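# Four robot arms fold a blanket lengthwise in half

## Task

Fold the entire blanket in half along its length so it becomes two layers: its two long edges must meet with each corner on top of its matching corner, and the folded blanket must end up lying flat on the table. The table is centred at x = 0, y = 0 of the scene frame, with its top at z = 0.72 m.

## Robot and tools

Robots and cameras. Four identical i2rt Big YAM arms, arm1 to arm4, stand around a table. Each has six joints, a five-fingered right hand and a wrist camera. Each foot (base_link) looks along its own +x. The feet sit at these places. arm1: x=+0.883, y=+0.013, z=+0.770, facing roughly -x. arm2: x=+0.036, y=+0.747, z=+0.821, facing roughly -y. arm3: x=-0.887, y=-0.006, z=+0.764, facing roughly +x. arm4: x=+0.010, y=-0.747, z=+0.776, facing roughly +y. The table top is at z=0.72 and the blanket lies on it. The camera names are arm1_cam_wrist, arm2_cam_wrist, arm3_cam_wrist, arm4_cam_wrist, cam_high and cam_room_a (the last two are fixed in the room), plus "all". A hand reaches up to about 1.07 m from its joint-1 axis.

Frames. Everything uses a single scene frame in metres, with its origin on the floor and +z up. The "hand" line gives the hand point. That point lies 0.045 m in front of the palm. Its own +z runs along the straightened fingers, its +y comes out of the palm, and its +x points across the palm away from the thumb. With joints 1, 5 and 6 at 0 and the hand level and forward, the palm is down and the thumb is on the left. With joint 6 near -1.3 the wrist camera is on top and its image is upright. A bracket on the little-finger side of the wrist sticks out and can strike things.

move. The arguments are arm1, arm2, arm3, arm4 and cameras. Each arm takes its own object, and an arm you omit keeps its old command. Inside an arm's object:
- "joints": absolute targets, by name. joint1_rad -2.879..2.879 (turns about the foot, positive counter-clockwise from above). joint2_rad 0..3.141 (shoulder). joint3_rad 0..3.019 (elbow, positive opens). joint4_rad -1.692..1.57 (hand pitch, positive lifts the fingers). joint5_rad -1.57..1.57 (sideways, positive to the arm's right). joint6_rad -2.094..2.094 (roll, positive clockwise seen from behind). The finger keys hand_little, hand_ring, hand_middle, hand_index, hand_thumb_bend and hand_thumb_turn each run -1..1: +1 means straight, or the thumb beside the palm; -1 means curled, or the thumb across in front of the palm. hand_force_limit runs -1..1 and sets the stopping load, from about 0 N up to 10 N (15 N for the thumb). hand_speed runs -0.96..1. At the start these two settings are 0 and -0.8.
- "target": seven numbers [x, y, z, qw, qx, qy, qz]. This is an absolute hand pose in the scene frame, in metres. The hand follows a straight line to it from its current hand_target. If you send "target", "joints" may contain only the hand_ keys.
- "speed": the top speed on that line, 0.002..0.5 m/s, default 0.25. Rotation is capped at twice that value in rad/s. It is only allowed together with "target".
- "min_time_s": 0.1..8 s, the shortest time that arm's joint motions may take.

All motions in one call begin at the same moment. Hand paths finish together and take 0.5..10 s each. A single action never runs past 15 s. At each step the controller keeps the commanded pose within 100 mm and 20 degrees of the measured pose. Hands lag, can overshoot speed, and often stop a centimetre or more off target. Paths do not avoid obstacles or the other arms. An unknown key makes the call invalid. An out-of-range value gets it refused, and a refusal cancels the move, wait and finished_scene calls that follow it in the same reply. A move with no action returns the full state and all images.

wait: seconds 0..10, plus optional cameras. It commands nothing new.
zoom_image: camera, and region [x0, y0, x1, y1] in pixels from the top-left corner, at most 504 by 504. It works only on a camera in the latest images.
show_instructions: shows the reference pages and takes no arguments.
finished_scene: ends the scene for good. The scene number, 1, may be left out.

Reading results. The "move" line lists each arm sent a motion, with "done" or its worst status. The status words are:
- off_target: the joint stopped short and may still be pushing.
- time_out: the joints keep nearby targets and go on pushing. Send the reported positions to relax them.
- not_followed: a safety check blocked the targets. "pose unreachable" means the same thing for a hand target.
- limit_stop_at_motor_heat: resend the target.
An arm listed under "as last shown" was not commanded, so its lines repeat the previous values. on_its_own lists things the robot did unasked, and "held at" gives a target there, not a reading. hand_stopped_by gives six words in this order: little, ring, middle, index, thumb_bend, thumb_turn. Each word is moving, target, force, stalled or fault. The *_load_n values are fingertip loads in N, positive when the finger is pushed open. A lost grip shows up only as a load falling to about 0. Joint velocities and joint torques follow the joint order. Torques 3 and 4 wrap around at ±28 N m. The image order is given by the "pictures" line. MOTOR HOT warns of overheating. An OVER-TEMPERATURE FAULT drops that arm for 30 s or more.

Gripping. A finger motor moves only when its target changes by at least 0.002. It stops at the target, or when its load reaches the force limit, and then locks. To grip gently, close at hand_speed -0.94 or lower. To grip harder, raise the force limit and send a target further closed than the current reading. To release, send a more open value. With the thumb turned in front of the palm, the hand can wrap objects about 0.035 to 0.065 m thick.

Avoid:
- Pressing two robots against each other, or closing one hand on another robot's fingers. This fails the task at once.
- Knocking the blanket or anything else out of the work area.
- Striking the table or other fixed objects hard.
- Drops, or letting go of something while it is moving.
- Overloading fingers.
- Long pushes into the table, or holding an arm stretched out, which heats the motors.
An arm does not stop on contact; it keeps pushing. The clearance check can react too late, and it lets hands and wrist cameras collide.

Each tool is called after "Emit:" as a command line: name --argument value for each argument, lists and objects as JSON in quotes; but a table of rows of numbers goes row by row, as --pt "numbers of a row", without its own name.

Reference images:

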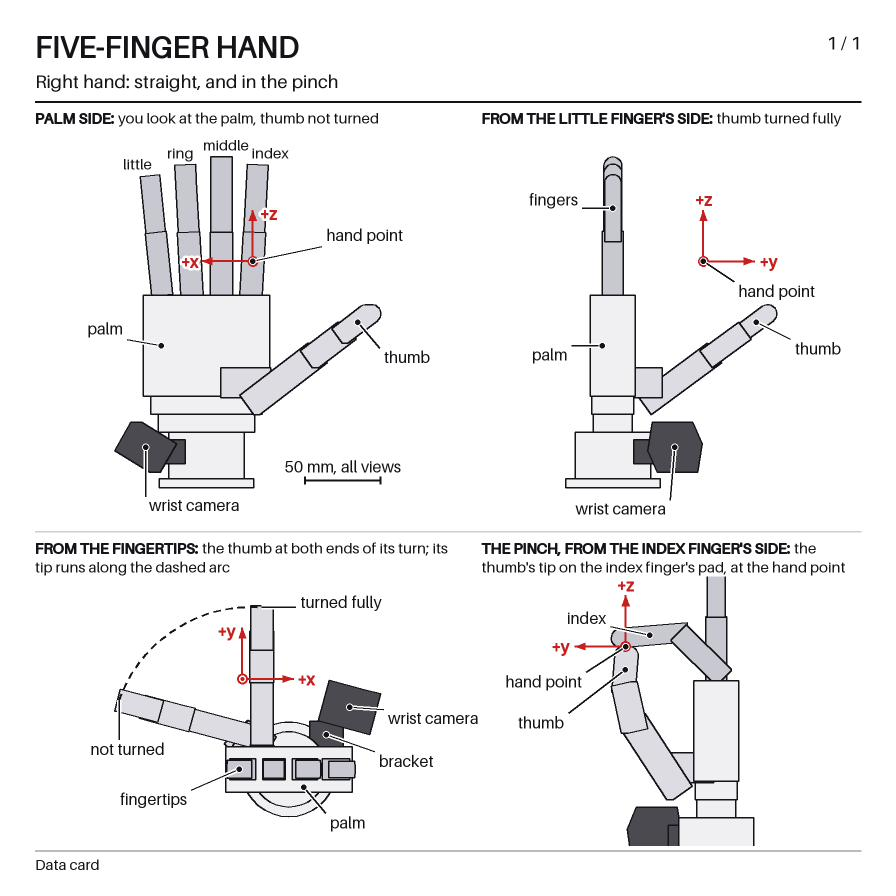

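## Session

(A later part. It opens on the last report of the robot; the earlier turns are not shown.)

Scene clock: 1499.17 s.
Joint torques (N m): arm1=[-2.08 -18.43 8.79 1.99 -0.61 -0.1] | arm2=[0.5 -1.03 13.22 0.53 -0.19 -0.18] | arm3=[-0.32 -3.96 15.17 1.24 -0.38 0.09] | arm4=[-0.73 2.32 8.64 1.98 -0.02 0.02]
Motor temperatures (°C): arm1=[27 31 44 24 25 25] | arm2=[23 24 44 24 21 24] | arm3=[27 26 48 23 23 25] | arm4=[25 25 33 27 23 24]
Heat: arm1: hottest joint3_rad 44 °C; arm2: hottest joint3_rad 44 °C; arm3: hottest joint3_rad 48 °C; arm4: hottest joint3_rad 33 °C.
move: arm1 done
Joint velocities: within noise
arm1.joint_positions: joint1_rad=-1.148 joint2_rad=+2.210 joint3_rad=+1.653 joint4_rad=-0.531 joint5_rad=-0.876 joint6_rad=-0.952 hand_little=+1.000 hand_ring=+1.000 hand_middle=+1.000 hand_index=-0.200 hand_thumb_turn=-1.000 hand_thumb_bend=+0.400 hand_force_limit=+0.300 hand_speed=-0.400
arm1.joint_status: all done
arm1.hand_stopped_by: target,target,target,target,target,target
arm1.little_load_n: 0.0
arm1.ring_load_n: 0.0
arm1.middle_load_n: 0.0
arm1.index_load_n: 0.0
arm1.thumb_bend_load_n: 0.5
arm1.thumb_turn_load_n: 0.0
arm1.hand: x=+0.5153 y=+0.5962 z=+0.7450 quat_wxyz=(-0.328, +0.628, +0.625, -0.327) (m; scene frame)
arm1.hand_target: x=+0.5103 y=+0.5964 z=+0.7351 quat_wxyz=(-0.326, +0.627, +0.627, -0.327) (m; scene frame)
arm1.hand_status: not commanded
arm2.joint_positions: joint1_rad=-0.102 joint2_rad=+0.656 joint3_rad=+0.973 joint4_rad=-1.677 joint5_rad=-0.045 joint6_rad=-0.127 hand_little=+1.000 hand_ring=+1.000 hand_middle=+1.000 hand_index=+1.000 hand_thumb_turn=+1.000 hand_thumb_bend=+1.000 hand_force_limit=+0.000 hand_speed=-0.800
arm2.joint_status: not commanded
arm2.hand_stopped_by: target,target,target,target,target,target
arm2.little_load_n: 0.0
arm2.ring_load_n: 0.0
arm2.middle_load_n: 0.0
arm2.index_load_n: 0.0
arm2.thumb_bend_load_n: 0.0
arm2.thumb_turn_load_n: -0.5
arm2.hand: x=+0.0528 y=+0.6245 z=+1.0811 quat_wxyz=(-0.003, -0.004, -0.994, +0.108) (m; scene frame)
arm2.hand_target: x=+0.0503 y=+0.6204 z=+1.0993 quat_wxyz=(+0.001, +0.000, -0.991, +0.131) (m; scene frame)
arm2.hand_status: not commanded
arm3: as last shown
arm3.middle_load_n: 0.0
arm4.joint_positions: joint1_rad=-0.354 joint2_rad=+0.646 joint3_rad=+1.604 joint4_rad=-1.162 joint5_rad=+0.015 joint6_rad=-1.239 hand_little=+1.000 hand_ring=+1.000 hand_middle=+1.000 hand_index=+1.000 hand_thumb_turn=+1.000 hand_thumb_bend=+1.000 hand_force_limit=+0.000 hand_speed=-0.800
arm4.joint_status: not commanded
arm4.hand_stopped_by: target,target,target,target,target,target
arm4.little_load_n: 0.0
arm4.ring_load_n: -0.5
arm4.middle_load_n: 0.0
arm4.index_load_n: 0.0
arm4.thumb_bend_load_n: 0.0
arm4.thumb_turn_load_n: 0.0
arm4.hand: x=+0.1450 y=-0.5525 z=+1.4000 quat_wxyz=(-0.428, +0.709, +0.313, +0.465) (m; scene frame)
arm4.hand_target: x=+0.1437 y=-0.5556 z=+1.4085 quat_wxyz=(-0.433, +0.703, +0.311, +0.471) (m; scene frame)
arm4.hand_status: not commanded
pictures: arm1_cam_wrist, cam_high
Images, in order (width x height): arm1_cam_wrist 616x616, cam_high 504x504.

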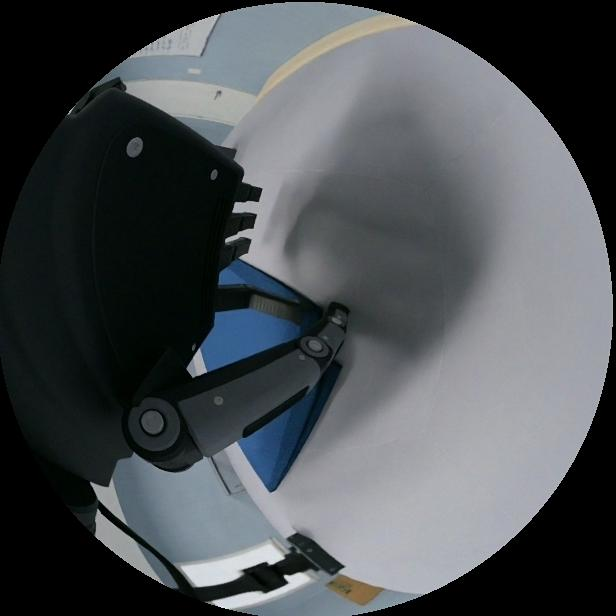

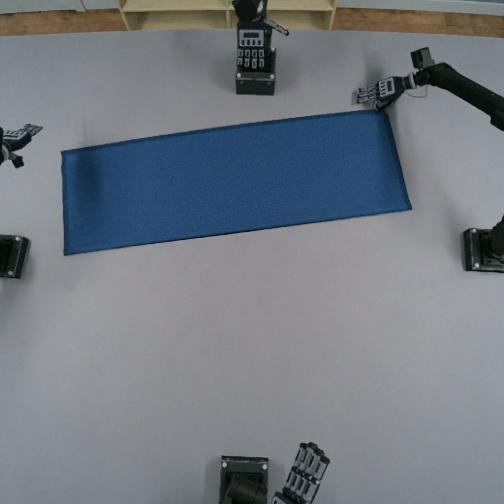

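Emit:
move --arm1 '{"joints": {"hand_index": -0.6, "hand_thumb_bend": 0.0}}' --cameras '["cam_high", "arm1_cam_wrist"]'

Emit:
zoom_image --camera "arm1_cam_wrist" --region '[200, 200, 450, 450]'

Scene clock: 1503.33 s.
Joint torques (N m): arm1=[-2.08 -18.61 8.76 1.98 -0.61 -0.1] | arm2=[0.73 -0.97 13.18 0.64 -0.19 -0.22] | arm3=[-0.26 -3.96 15.17 1.24 -0.38 0.1] | arm4=[-0.73 2.43 8.59 1.91 -0.03 0.04]
Motor temperatures (°C): arm1=[27 31 44 24 25 25] | arm2=[23 24 44 24 21 24] | arm3=[27 26 48 23 23 25] | arm4=[25 25 33 27 23 24]
Heat: arm1: hottest joint3_rad 44 °C; arm2: hottest joint3_rad 44 °C; arm3: hottest joint3_rad 48 °C; arm4: hottest joint3_rad 33 °C.
move: arm1 off_target
Joint velocities: within noise
arm1.joint_positions: joint1_rad=-1.148 joint2_rad=+2.213 joint3_rad=+1.653 joint4_rad=-0.531 joint5_rad=-0.876 joint6_rad=-0.952 hand_little=+1.000 hand_ring=+1.000 hand_middle=+1.000 hand_index=-0.354 hand_thumb_turn=-1.000 hand_thumb_bend=+0.299 hand_force_limit=+0.300 hand_speed=-0.400
arm1.joint_status: hand_index off_target (ended at -0.354, target -0.600); hand_thumb_bend off_target (ended at +0.299, target +0.000)
arm1.hand_stopped_by: target,target,target,force,force,target
arm1.little_load_n: 0.0
arm1.ring_load_n: -0.5
arm1.middle_load_n: 0.0
arm1.index_load_n: 10.0
arm1.thumb_bend_load_n: 10.0
arm1.thumb_turn_load_n: -2.0
arm1.hand: x=+0.5154 y=+0.5959 z=+0.7432 quat_wxyz=(-0.327, +0.629, +0.625, -0.327) (m; scene frame)
arm1.hand_target: x=+0.5103 y=+0.5964 z=+0.7351 quat_wxyz=(-0.326, +0.627, +0.627, -0.327) (m; scene frame)
arm1.hand_status: not commanded
arm2, arm3, arm4: as last shown
arm2.thumb_turn_load_n: 0.0
arm4.ring_load_n: 0.0
pictures: arm1_cam_wrist, cam_high
Images, in order (width x height): arm1_cam_wrist 616x616, cam_high 504x504.

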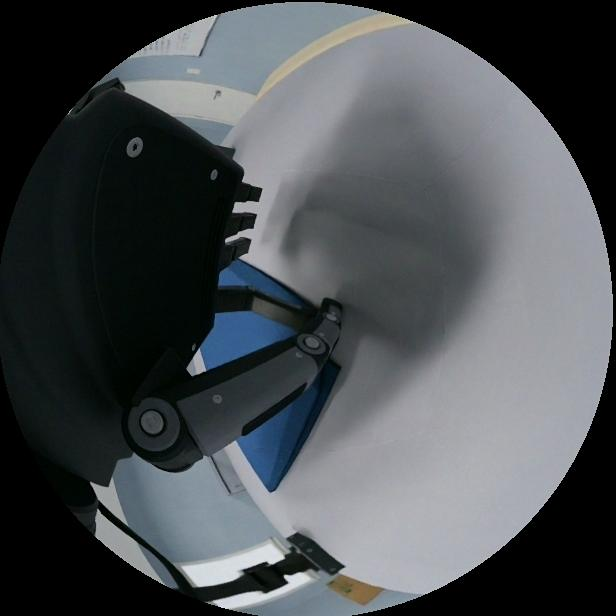

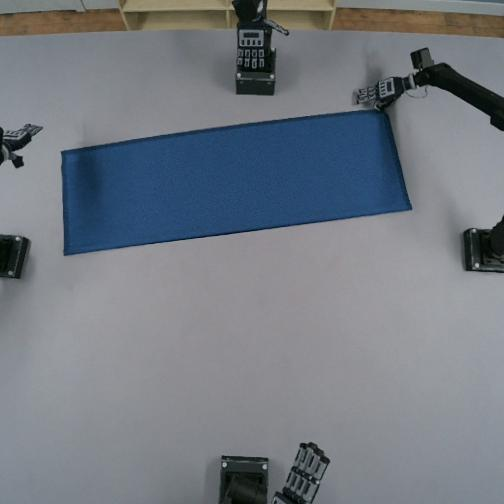

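Scaled by 2.016 from the camera's 616x616 image, which has a finer 880x880 frame.

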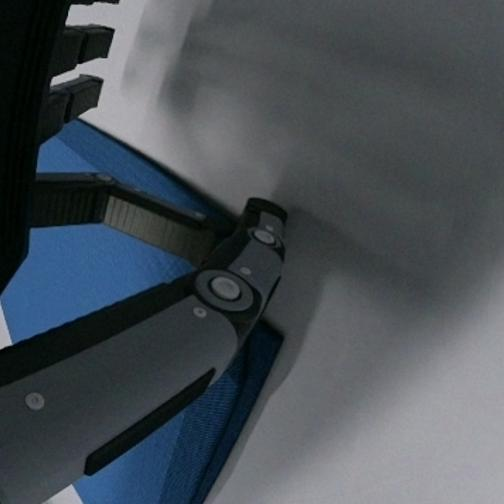

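Emit:
move --arm1 '{"target": [0.508, 0.575, 0.84, 0.3265, -0.6273, -0.6273, 0.3265], "speed": 0.1}' --cameras '["cam_high", "arm1_cam_wrist", "arm2_cam_wrist"]'

Emit:
zoom_image --camera "arm1_cam_wrist" --region '[200, 200, 450, 450]'

Emit:
zoom_image --camera "arm2_cam_wrist" --region '[200, 300, 350, 450]'

Scene clock: 1510.20 s.
Joint torques (N m): arm1=[-1.79 -19.96 9.44 1.05 -0.54 -0.02] | arm2=[0.32 -1.26 13.14 0.57 -0.18 -0.23] | arm3=[-0.26 -3.96 15.16 1.25 -0.38 0.08] | arm4=[-0.67 2.26 8.65 1.92 -0.01 0.02]
Motor temperatures (°C): arm1=[27 32 44 24 25 25] | arm2=[23 24 44 24 21 24] | arm3=[27 26 48 23 23 25] | arm4=[25 25 33 27 23 24]
Heat: arm1: hottest joint3_rad 44 °C; arm2: hottest joint3_rad 44 °C; arm3: hottest joint3_rad 48 °C; arm4: hottest joint3_rad 33 °C.
move: arm1 off_target
Joint velocities: within noise
arm1.joint_positions: joint1_rad=-1.137 joint2_rad=+2.067 joint3_rad=+1.649 joint4_rad=-0.670 joint5_rad=-0.871 joint6_rad=-0.939 hand_little=+1.000 hand_ring=+1.000 hand_middle=+1.000 hand_index=-0.354 hand_thumb_turn=-1.000 hand_thumb_bend=+0.299 hand_force_limit=+0.300 hand_speed=-0.400
arm1.joint_status: not commanded
arm1.hand_stopped_by: target,target,target,force,force,target
arm1.little_load_n: 0.0
arm1.ring_load_n: 0.0
arm1.middle_load_n: 0.0
arm1.index_load_n: 10.0
arm1.thumb_bend_load_n: 10.0
arm1.thumb_turn_load_n: -2.0
arm1.hand: x=+0.5148 y=+0.5763 z=+0.8286 quat_wxyz=(-0.324, +0.630, +0.624, -0.329) (m; scene frame)
arm1.hand_target: x=+0.5080 y=+0.5748 z=+0.8399 quat_wxyz=(-0.327, +0.627, +0.627, -0.327) (m; scene frame)
arm1.hand_status: off_target (0.013 m and 0.6 deg from the pose sent, 0.099 m and 0.4 deg at the start)
arm2, arm3, arm4: as last shown
arm3.thumb_turn_load_n: 0.5
arm4.ring_load_n: 0.5
arm4.index_load_n: -0.5
pictures: arm1_cam_wrist, arm2_cam_wrist, cam_high
Images, in order (width x height): arm1_cam_wrist 616x616, arm2_cam_wrist 616x616, cam_high 504x504.

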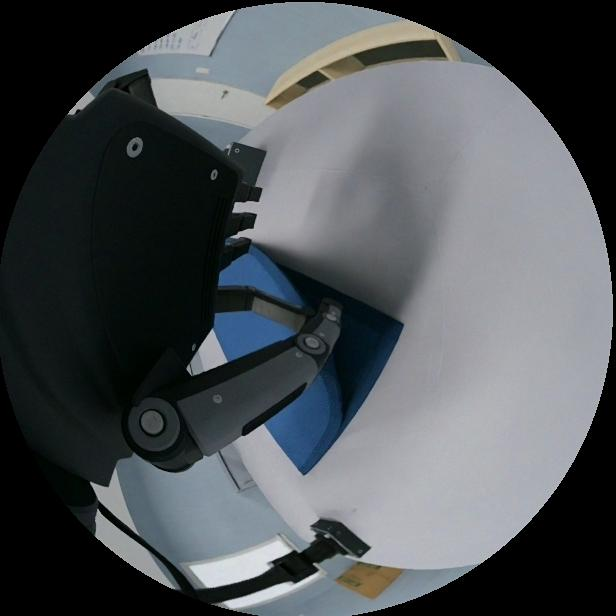

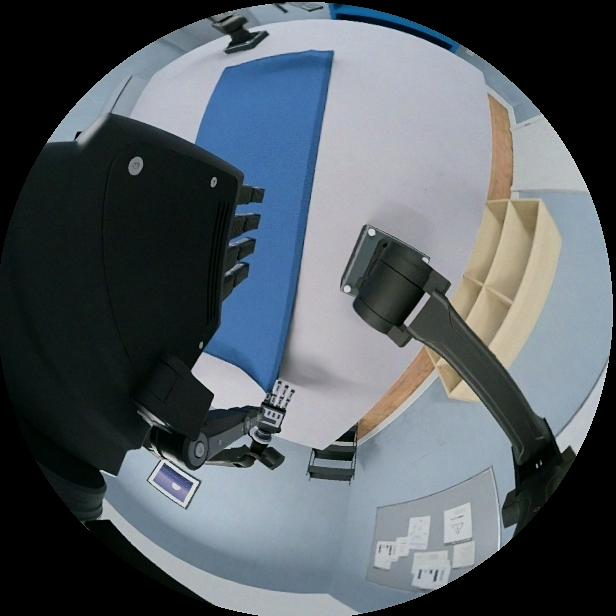

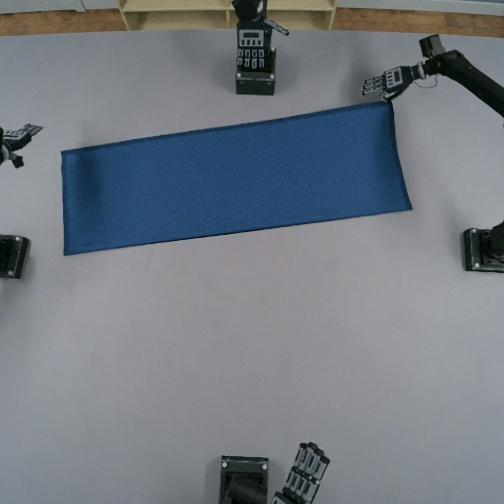

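Scaled by 2.016 from the camera's 616x616 image, which has a finer 880x880 frame.

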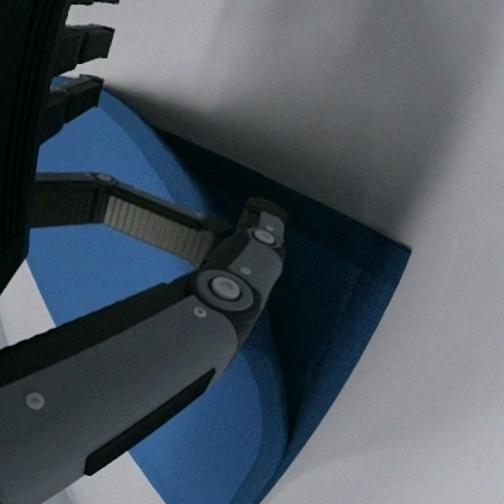

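Scaled by 3.360 from the camera's 616x616 image, which has a finer 880x880 frame.

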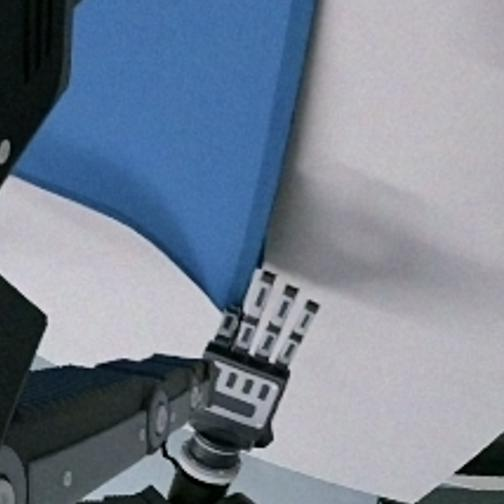

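Emit:
zoom_image --camera "cam_high" --region '[350, 70, 450, 170]'

Emit:
move --arm1 '{"target": [0.50, 0.50, 0.95, 0.3265, -0.6273, -0.6273, 0.3265], "speed": 0.12}' --cameras '["cam_high", "arm2_cam_wrist", "cam_room_a"]'

Emit:
zoom_image --camera "cam_high" --region '[330, 70, 450, 190]'

Scaled by 5.040.

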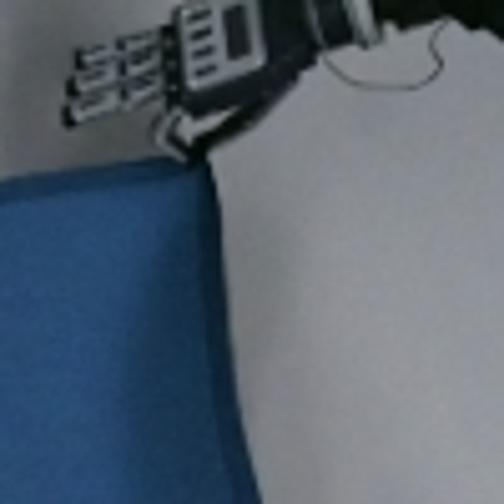

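Scene clock: 1516.67 s.
Joint torques (N m): arm1=[-2.02 -17.03 9.48 1.16 -0.55 0.01] | arm2=[0.56 -0.85 13.14 0.53 -0.17 -0.21] | arm3=[-0.26 -3.96 15.16 1.25 -0.38 0.09] | arm4=[-0.79 2.32 8.64 1.96 -0.01 0.03]
Motor temperatures (°C): arm1=[27 33 44 24 25 25] | arm2=[23 24 44 24 21 24] | arm3=[27 26 48 23 23 25] | arm4=[25 25 33 27 23 24]
Heat: arm1: hottest joint3_rad 44 °C; arm2: hottest joint3_rad 44 °C; arm3: hottest joint3_rad 48 °C; arm4: hottest joint3_rad 33 °C.
move: arm1 done
Joint velocities: within noise
arm1.joint_positions: joint1_rad=-1.074 joint2_rad=+1.802 joint3_rad=+1.556 joint4_rad=-0.771 joint5_rad=-0.840 joint6_rad=-0.861 hand_little=+1.000 hand_ring=+1.000 hand_middle=+1.000 hand_index=-0.354 hand_thumb_turn=-1.000 hand_thumb_bend=+0.299 hand_force_limit=+0.300 hand_speed=-0.400
arm1.joint_status: not commanded
arm1.hand_stopped_by: target,target,target,force,force,target
arm1.little_load_n: 0.0
arm1.ring_load_n: 0.0
arm1.middle_load_n: 0.0
arm1.index_load_n: 10.5
arm1.thumb_bend_load_n: 10.5
arm1.thumb_turn_load_n: -2.0
arm1.hand: x=+0.5035 y=+0.5047 z=+0.9443 quat_wxyz=(-0.328, +0.627, +0.627, -0.326) (m; scene frame)
arm1.hand_target: x=+0.5001 y=+0.5000 z=+0.9499 quat_wxyz=(-0.326, +0.627, +0.627, -0.326) (m; scene frame)
arm1.hand_status: done (0.008 m and 0.2 deg from the pose sent, 0.144 m and 0.6 deg at the start)
arm2, arm3, arm4: as last shown
arm3.little_load_n: -0.5
arm3.middle_load_n: -0.5
arm3.thumb_turn_load_n: 0.0
arm4.ring_load_n: 0.0
arm4.index_load_n: 0.0
arm4.thumb_bend_load_n: -0.5
pictures: arm2_cam_wrist, cam_high, cam_room_a
Images, in order (width x height): arm2_cam_wrist 616x616, cam_high 504x504, cam_room_a 504x504.

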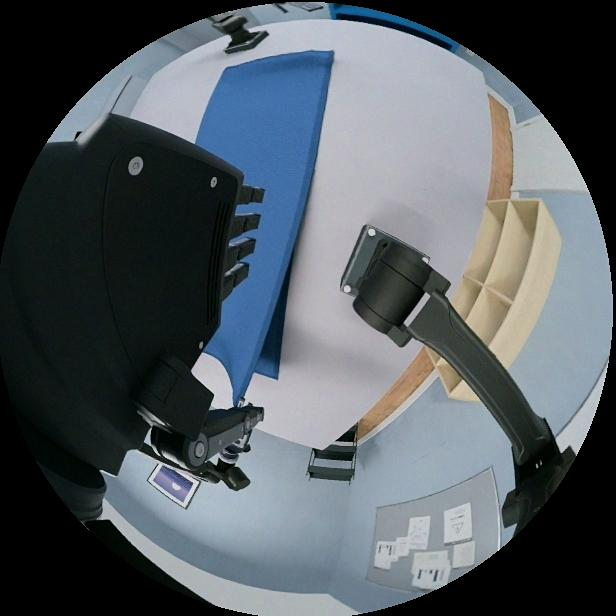

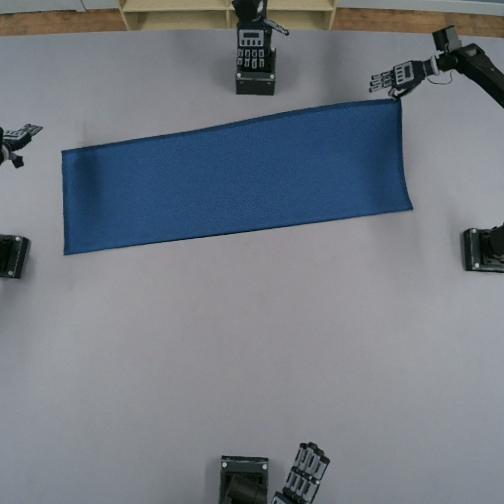

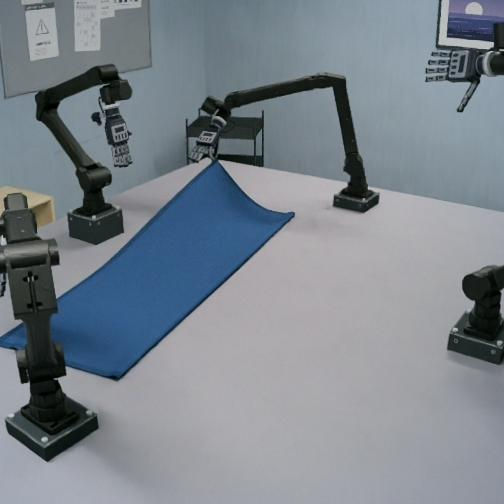

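Scaled by 4.200.

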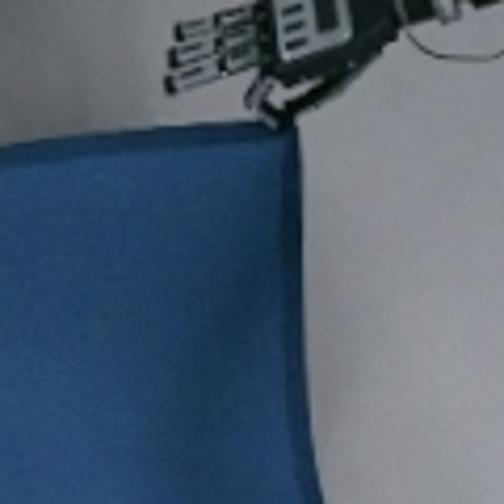

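Emit:
move --arm1 '{"target": [0.475, 0.37, 1.03, 0.3265, -0.6273, -0.6273, 0.3265], "speed": 0.14}' --cameras '["cam_high"]'

Emit:
move --arm1 '{"target": [0.46, 0.24, 1.06, 0.3265, -0.6273, -0.6273, 0.3265], "speed": 0.14}' --cameras '["cam_high", "arm2_cam_wrist", "cam_room_a"]'

Scene clock: 1525.70 s.
Joint torques (N m): arm1=[-2.02 -13.04 9.85 1.7 -0.52 0.02] | arm2=[0.09 -1.08 13.14 0.51 -0.19 -0.24] | arm3=[-0.21 -3.96 15.15 1.22 -0.38 0.09] | arm4=[-0.56 2.26 8.62 1.88 0 0.01]
Motor temperatures (°C): arm1=[27 33 43 24 25 25] | arm2=[23 24 44 24 21 24] | arm3=[27 26 48 23 23 25] | arm4=[25 25 33 27 23 24]
Heat: arm1: hottest joint3_rad 43 °C; arm2: hottest joint3_rad 44 °C; arm3: hottest joint3_rad 48 °C; arm4: hottest joint3_rad 33 °C.
move: arm1 done
Joint velocities: within noise
arm1.joint_positions: joint1_rad=-0.910 joint2_rad=+1.493 joint3_rad=+1.375 joint4_rad=-0.771 joint5_rad=-0.742 joint6_rad=-0.676 hand_little=+1.000 hand_ring=+1.000 hand_middle=+1.000 hand_index=-0.354 hand_thumb_turn=-1.000 hand_thumb_bend=+0.299 hand_force_limit=+0.300 hand_speed=-0.400
arm1.joint_status: not commanded
arm1.hand_stopped_by: target,target,target,force,force,target
arm1.little_load_n: 0.0
arm1.ring_load_n: 0.0
arm1.middle_load_n: 0.0
arm1.index_load_n: 10.0
arm1.thumb_bend_load_n: 10.5
arm1.thumb_turn_load_n: -2.5
arm1.hand: x=+0.4776 y=+0.3741 z=+1.0253 quat_wxyz=(-0.326, +0.627, +0.628, -0.325) (m; scene frame)
arm1.hand_target: x=+0.4750 y=+0.3700 z=+1.0300 quat_wxyz=(-0.326, +0.627, +0.627, -0.327) (m; scene frame)
arm1.hand_status: done (0.007 m and 0.2 deg from the pose sent, 0.162 m and 0.2 deg at the start)
arm2, arm3, arm4: as last shown
arm3.little_load_n: 0.0
arm3.middle_load_n: 0.0
arm4.thumb_bend_load_n: 0.0
pictures: cam_high
Images, in order (width x height): cam_high 504x504.

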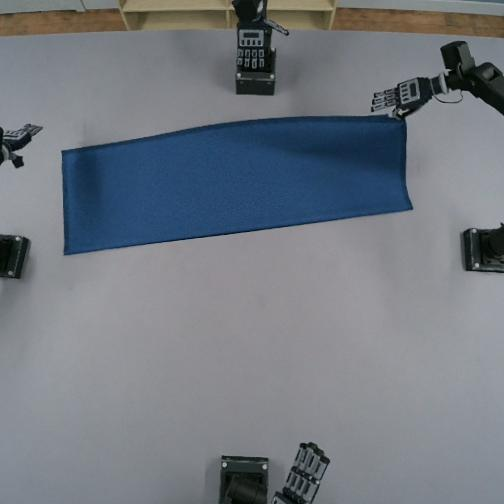

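Scene clock: 1527.37 s.
Joint torques (N m): arm1=[-1.9 -9.64 9.91 2.71 -0.44 0.06] | arm2=[0.38 -1.2 13.08 0.5 -0.19 -0.22] | arm3=[-0.26 -3.96 15.16 1.24 -0.38 0.09] | arm4=[-0.62 2.49 8.64 2.02 -0.03 0.03]
Motor temperatures (°C): arm1=[27 33 43 24 25 25] | arm2=[23 24 44 24 21 24] | arm3=[27 26 48 23 23 25] | arm4=[25 25 33 27 23 24]
Heat: arm1: hottest joint3_rad 43 °C; arm2: hottest joint3_rad 44 °C; arm3: hottest joint3_rad 48 °C; arm4: hottest joint3_rad 33 °C.
move: arm1 done
Joint velocities: within noise
arm1.joint_positions: joint1_rad=-0.689 joint2_rad=+1.245 joint3_rad=+1.202 joint4_rad=-0.738 joint5_rad=-0.589 joint6_rad=-0.472 hand_little=+1.000 hand_ring=+1.000 hand_middle=+1.000 hand_index=-0.354 hand_thumb_turn=-1.000 hand_thumb_bend=+0.299 hand_force_limit=+0.300 hand_speed=-0.400
arm1.joint_status: not commanded
arm1.hand_stopped_by: target,target,target,force,force,target
arm1.little_load_n: 0.0
arm1.ring_load_n: -0.5
arm1.middle_load_n: 0.0
arm1.index_load_n: 10.0
arm1.thumb_bend_load_n: 10.0
arm1.thumb_turn_load_n: -2.0
arm1.hand: x=+0.4641 y=+0.2429 z=+1.0528 quat_wxyz=(-0.318, +0.632, +0.628, -0.323) (m; scene frame)
arm1.hand_target: x=+0.4602 y=+0.2400 z=+1.0600 quat_wxyz=(-0.326, +0.627, +0.627, -0.327) (m; scene frame)
arm1.hand_status: done (0.009 m and 1.2 deg from the pose sent, 0.140 m and 0.2 deg at the start)
arm2, arm3, arm4: as last shown
arm3.middle_load_n: -0.5
arm3.index_load_n: -0.5
pictures: arm2_cam_wrist, cam_high, cam_room_a
Images, in order (width x height): arm2_cam_wrist 616x616, cam_high 504x504, cam_room_a 504x504.

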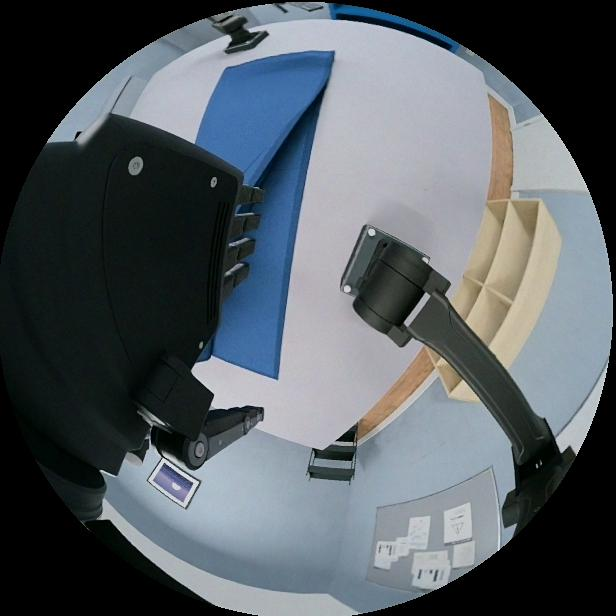

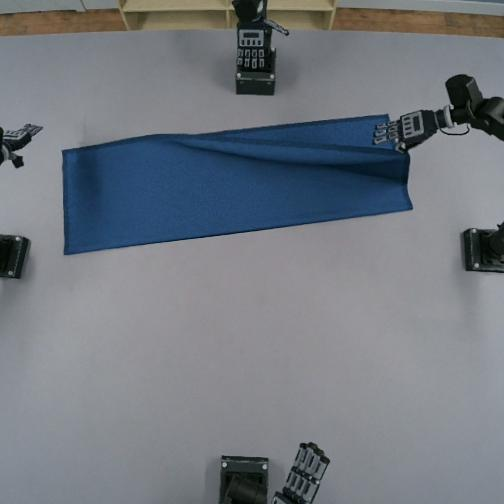

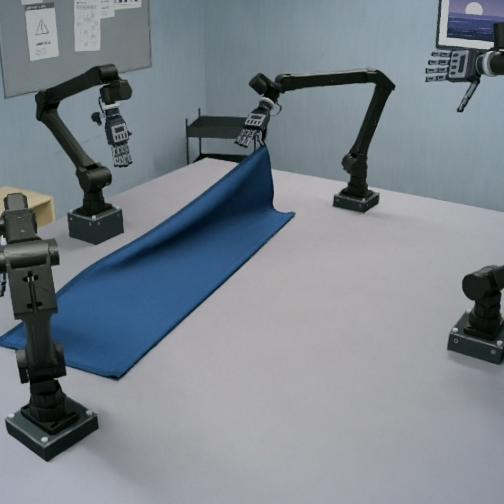

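Emit:
move --arm1 '{"target": [0.46, 0.13, 1.04, 0.3265, -0.6273, -0.6273, 0.3265], "speed": 0.14}' --cameras '["cam_high", "arm2_cam_wrist", "cam_room_a"]'

Emit:
zoom_image --camera "cam_high" --region '[330, 90, 450, 230]'

Scene clock: 1533.23 s.
Joint torques (N m): arm1=[-1.79 -7.53 10.25 2.95 -0.32 0.05] | arm2=[0.5 -1.08 13.12 0.5 -0.19 -0.21] | arm3=[-0.32 -3.9 15.16 1.24 -0.38 0.09] | arm4=[-0.62 2.14 8.59 1.92 -0.01 0.02]
Motor temperatures (°C): arm1=[27 32 43 24 25 25] | arm2=[23 24 44 24 21 24] | arm3=[27 26 48 23 23 25] | arm4=[25 25 33 27 23 24]
Heat: arm1: hottest joint3_rad 43 °C; arm2: hottest joint3_rad 44 °C; arm3: hottest joint3_rad 48 °C; arm4: hottest joint3_rad 33 °C.
move: arm1 off_target
Joint velocities: within noise
arm1.joint_positions: joint1_rad=-0.441 joint2_rad=+1.067 joint3_rad=+1.004 joint4_rad=-0.636 joint5_rad=-0.400 joint6_rad=-0.288 hand_little=+1.000 hand_ring=+1.000 hand_middle=+1.000 hand_index=-0.354 hand_thumb_turn=-1.000 hand_thumb_bend=+0.299 hand_force_limit=+0.300 hand_speed=-0.400
arm1.joint_status: not commanded
arm1.hand_stopped_by: target,target,target,force,force,target
arm1.little_load_n: 0.0
arm1.ring_load_n: 0.0
arm1.middle_load_n: 0.0
arm1.index_load_n: 10.0
arm1.thumb_bend_load_n: 10.0
arm1.thumb_turn_load_n: -2.0
arm1.hand: x=+0.4640 y=+0.1337 z=+1.0303 quat_wxyz=(-0.316, +0.634, +0.630, -0.319) (m; scene frame)
arm1.hand_target: x=+0.4602 y=+0.1301 z=+1.0400 quat_wxyz=(-0.326, +0.627, +0.627, -0.327) (m; scene frame)
arm1.hand_status: off_target (0.011 m and 1.7 deg from the pose sent, 0.114 m and 1.2 deg at the start)
arm2, arm4: as last shown
arm2.little_load_n: -0.5
arm3.joint_positions: joint1_rad=+1.025 joint2_rad=+0.877 joint3_rad=+0.714 joint4_rad=-0.576 joint5_rad=-0.440 joint6_rad=-0.338 hand_little=+1.000 hand_ring=+1.000 hand_middle=+1.000 hand_index=+0.500 hand_thumb_turn=-1.000 hand_thumb_bend=+0.499 hand_force_limit=+0.300 hand_speed=-0.500
arm3.joint_status: not commanded
arm3.hand_stopped_by: target,target,target,target,target,target
arm3.little_load_n: 0.0
arm3.ring_load_n: 0.0
arm3.middle_load_n: 0.0
arm3.index_load_n: 0.0
arm3.thumb_bend_load_n: 0.0
arm3.thumb_turn_load_n: 0.0
arm3.hand: x=-0.7513 y=+0.3222 z=+0.9545 quat_wxyz=(-0.446, +0.893, -0.050, +0.009) (m; scene frame)
arm3.hand_target: x=-0.7406 y=+0.3293 z=+0.9797 quat_wxyz=(-0.461, +0.886, -0.044, +0.023) (m; scene frame)
arm3.hand_status: not commanded
pictures: arm2_cam_wrist, cam_high, cam_room_a
Images, in order (width x height): arm2_cam_wrist 616x616, cam_high 504x504, cam_room_a 504x504.

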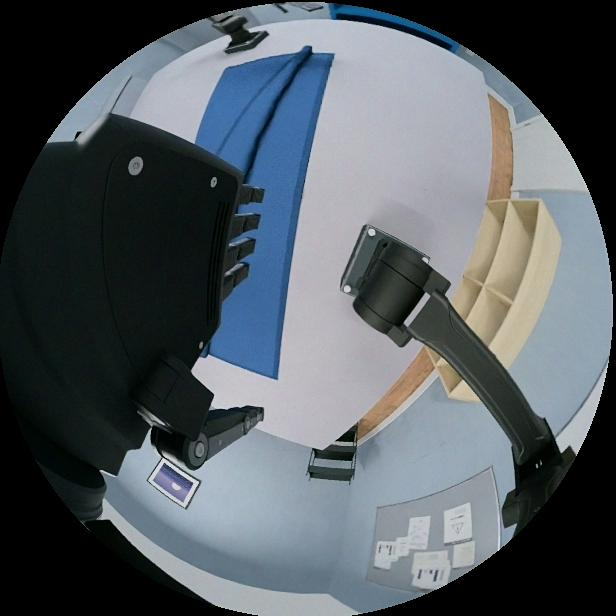

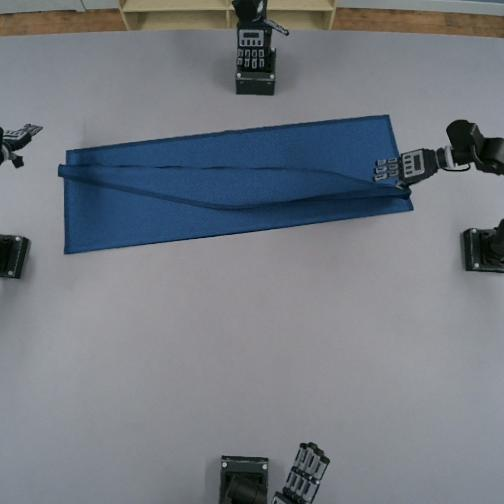

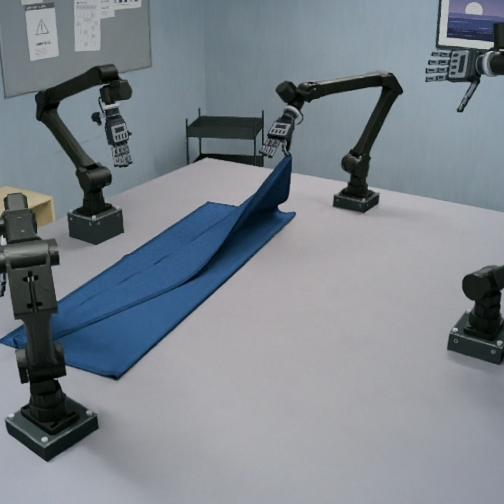

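Scaled by 3.600.

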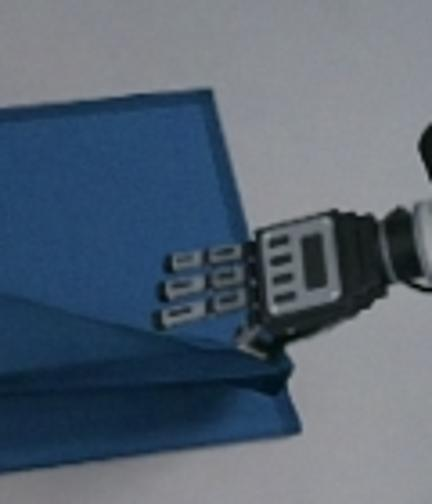

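Emit:
move --arm1 '{"target": [0.49, 0.24, 1.07, 0.3265, -0.6273, -0.6273, 0.3265], "speed": 0.14}' --cameras '["cam_high"]'

Emit:
move --arm1 '{"target": [0.53, 0.38, 1.05, 0.3265, -0.6273, -0.6273, 0.3265], "speed": 0.14}' --cameras '["cam_high", "arm2_cam_wrist", "cam_room_a"]'

Emit:
zoom_image --camera "cam_high" --region '[40, 130, 180, 270]'

Scene clock: 1545.47 s.
Joint torques (N m): arm1=[-3.43 -7.47 14.32 1.44 -0.68 -0.17] | arm2=[0.56 -1.26 13.16 0.47 -0.18 -0.19] | arm3=[-0.26 -3.96 15.17 1.24 -0.38 0.09] | arm4=[-0.85 2.32 8.68 1.94 -0.01 0.01]
Motor temperatures (°C): arm1=[27 31 44 24 25 25] | arm2=[23 24 44 24 21 24] | arm3=[26 26 48 23 23 25] | arm4=[25 25 33 27 23 24]
Heat: arm1: hottest joint3_rad 44 °C; arm2: hottest joint3_rad 44 °C; arm3: hottest joint3_rad 48 °C; arm4: hottest joint3_rad 33 °C.
move: arm1 off_target
Joint velocities: within noise
arm1.joint_positions: joint1_rad=-0.723 joint2_rad=+1.173 joint3_rad=+1.130 joint4_rad=-0.776 joint5_rad=-0.621 joint6_rad=-0.497 hand_little=+1.000 hand_ring=+1.000 hand_middle=+1.000 hand_index=-0.354 hand_thumb_turn=-1.000 hand_thumb_bend=+0.299 hand_force_limit=+0.300 hand_speed=-0.400
arm1.joint_status: not commanded
arm1.hand_stopped_by: target,target,target,force,force,target
arm1.little_load_n: 0.0
arm1.ring_load_n: 0.0
arm1.middle_load_n: 0.0
arm1.index_load_n: 10.0
arm1.thumb_bend_load_n: 10.0
arm1.thumb_turn_load_n: -2.0
arm1.hand: x=+0.4962 y=+0.2285 z=+1.0451 quat_wxyz=(-0.307, +0.637, +0.628, -0.327) (m; scene frame)
arm1.hand_target: x=+0.4909 y=+0.2393 z=+1.0698 quat_wxyz=(-0.327, +0.627, +0.627, -0.326) (m; scene frame)
arm1.hand_status: off_target (0.028 m and 2.5 deg from the pose sent, 0.116 m and 1.7 deg at the start)
arm2, arm3, arm4: as last shown
arm2.little_load_n: 0.0
arm2.thumb_turn_load_n: -0.5
arm3.ring_load_n: -0.5
arm4.little_load_n: 0.5
pictures: cam_high
Images, in order (width x height): cam_high 504x504.

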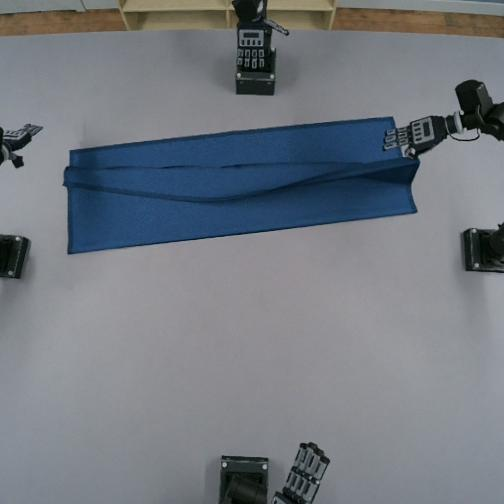

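Scene clock: 1547.27 s.
Joint torques (N m): arm1=[-3.43 -11.34 14.15 1.16 -0.79 -0.19] | arm2=[0.79 -1.03 13.09 0.65 -0.17 -0.21] | arm3=[-0.26 -3.9 15.17 1.24 -0.38 0.09] | arm4=[-0.79 2.02 8.66 1.91 -0.01 0.02]
Motor temperatures (°C): arm1=[27 31 44 24 25 25] | arm2=[23 24 44 24 21 24] | arm3=[26 26 48 23 23 25] | arm4=[25 25 33 27 23 24]
Heat: arm1: hottest joint3_rad 44 °C; arm2: hottest joint3_rad 44 °C; arm3: hottest joint3_rad 48 °C; arm4: hottest joint3_rad 33 °C.
move: arm1 off_target
Joint velocities: within noise
arm1.joint_positions: joint1_rad=-0.998 joint2_rad=+1.435 joint3_rad=+1.330 joint4_rad=-0.906 joint5_rad=-0.803 joint6_rad=-0.778 hand_little=+1.000 hand_ring=+1.000 hand_middle=+1.000 hand_index=-0.354 hand_thumb_turn=-1.000 hand_thumb_bend=+0.299 hand_force_limit=+0.300 hand_speed=-0.400
arm1.joint_status: not commanded
arm1.hand_stopped_by: target,target,target,force,force,target
arm1.little_load_n: 0.0
arm1.ring_load_n: 0.0
arm1.middle_load_n: -0.5
arm1.index_load_n: 10.5
arm1.thumb_bend_load_n: 10.0
arm1.thumb_turn_load_n: -2.0
arm1.hand: x=+0.5320 y=+0.3637 z=+1.0250 quat_wxyz=(-0.303, +0.637, +0.625, -0.334) (m; scene frame)
arm1.hand_target: x=+0.5307 y=+0.3789 z=+1.0498 quat_wxyz=(-0.327, +0.627, +0.627, -0.326) (m; scene frame)
arm1.hand_status: off_target (0.030 m and 3.0 deg from the pose sent, 0.155 m and 2.5 deg at the start)
arm2.joint_positions: joint1_rad=-0.102 joint2_rad=+0.656 joint3_rad=+0.973 joint4_rad=-1.677 joint5_rad=-0.045 joint6_rad=-0.127 hand_little=+1.000 hand_ring=+1.000 hand_middle=+1.000 hand_index=+1.000 hand_thumb_turn=+1.000 hand_thumb_bend=+1.000 hand_force_limit=+0.000 hand_speed=-0.800
arm2.joint_status: not commanded
arm2.hand_stopped_by: target,target,target,target,target,target
arm2.little_load_n: 0.0
arm2.ring_load_n: 0.0
arm2.middle_load_n: 0.0
arm2.index_load_n: 0.0
arm2.thumb_bend_load_n: 0.0
arm2.thumb_turn_load_n: 0.0
arm2.hand: x=+0.0528 y=+0.6245 z=+1.0811 quat_wxyz=(-0.003, -0.004, -0.994, +0.108) (m; scene frame)
arm2.hand_target: x=+0.0503 y=+0.6204 z=+1.0993 quat_wxyz=(+0.001, +0.000, -0.991, +0.131) (m; scene frame)
arm2.hand_status: not commanded
arm3: as last shown
arm3.ring_load_n: 0.0
arm3.thumb_turn_load_n: 0.5
arm4.joint_positions: joint1_rad=-0.354 joint2_rad=+0.646 joint3_rad=+1.604 joint4_rad=-1.162 joint5_rad=+0.015 joint6_rad=-1.239 hand_little=+1.000 hand_ring=+1.000 hand_middle=+1.000 hand_index=+1.000 hand_thumb_turn=+1.000 hand_thumb_bend=+1.000 hand_force_limit=+0.000 hand_speed=-0.800
arm4.joint_status: not commanded
arm4.hand_stopped_by: target,target,target,target,target,target
arm4.little_load_n: 0.0
arm4.ring_load_n: 0.0
arm4.middle_load_n: 0.0
arm4.index_load_n: 0.0
arm4.thumb_bend_load_n: 0.0
arm4.thumb_turn_load_n: 0.0
arm4.hand: x=+0.1450 y=-0.5525 z=+1.4000 quat_wxyz=(-0.428, +0.709, +0.313, +0.465) (m; scene frame)
arm4.hand_target: x=+0.1437 y=-0.5556 z=+1.4085 quat_wxyz=(-0.433, +0.703, +0.311, +0.471) (m; scene frame)
arm4.hand_status: not commanded
pictures: arm2_cam_wrist, cam_high, cam_room_a
Images, in order (width x height): arm2_cam_wrist 616x616, cam_high 504x504, cam_room_a 504x504.

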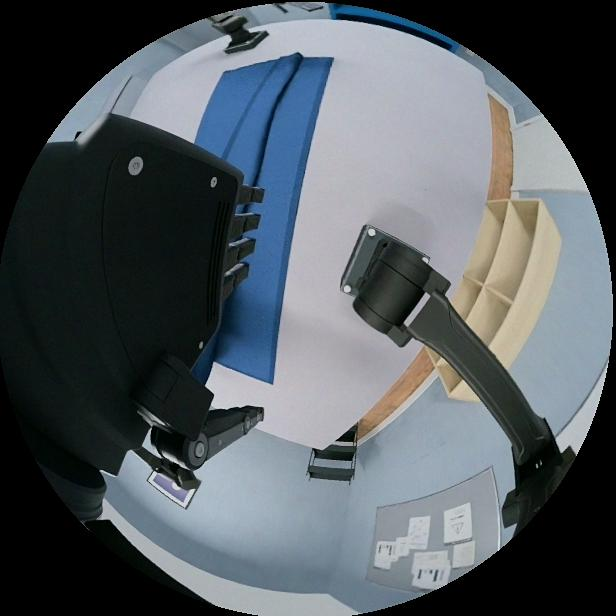

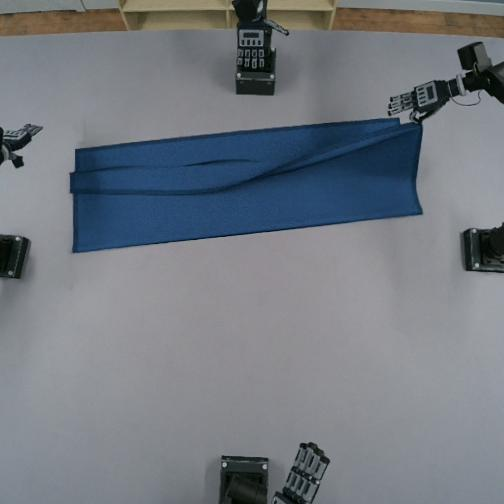

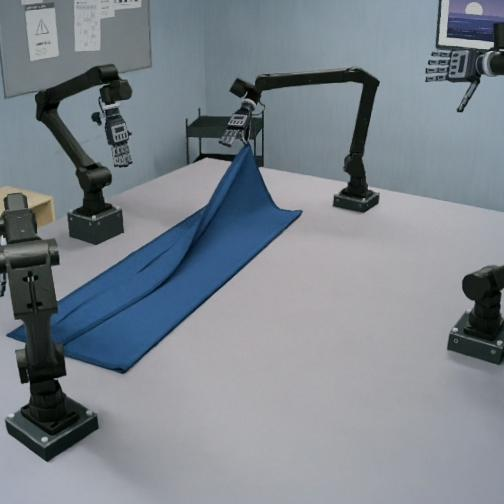

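Scaled by 3.600.

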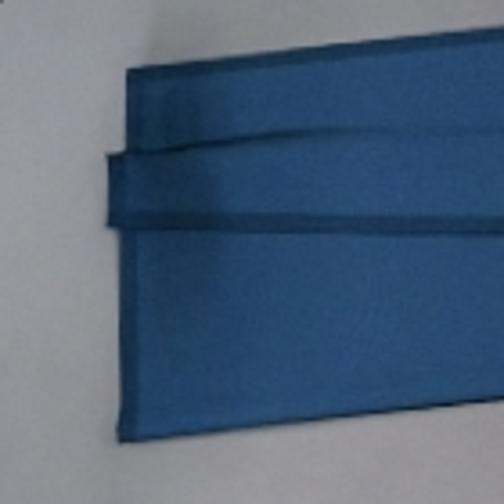

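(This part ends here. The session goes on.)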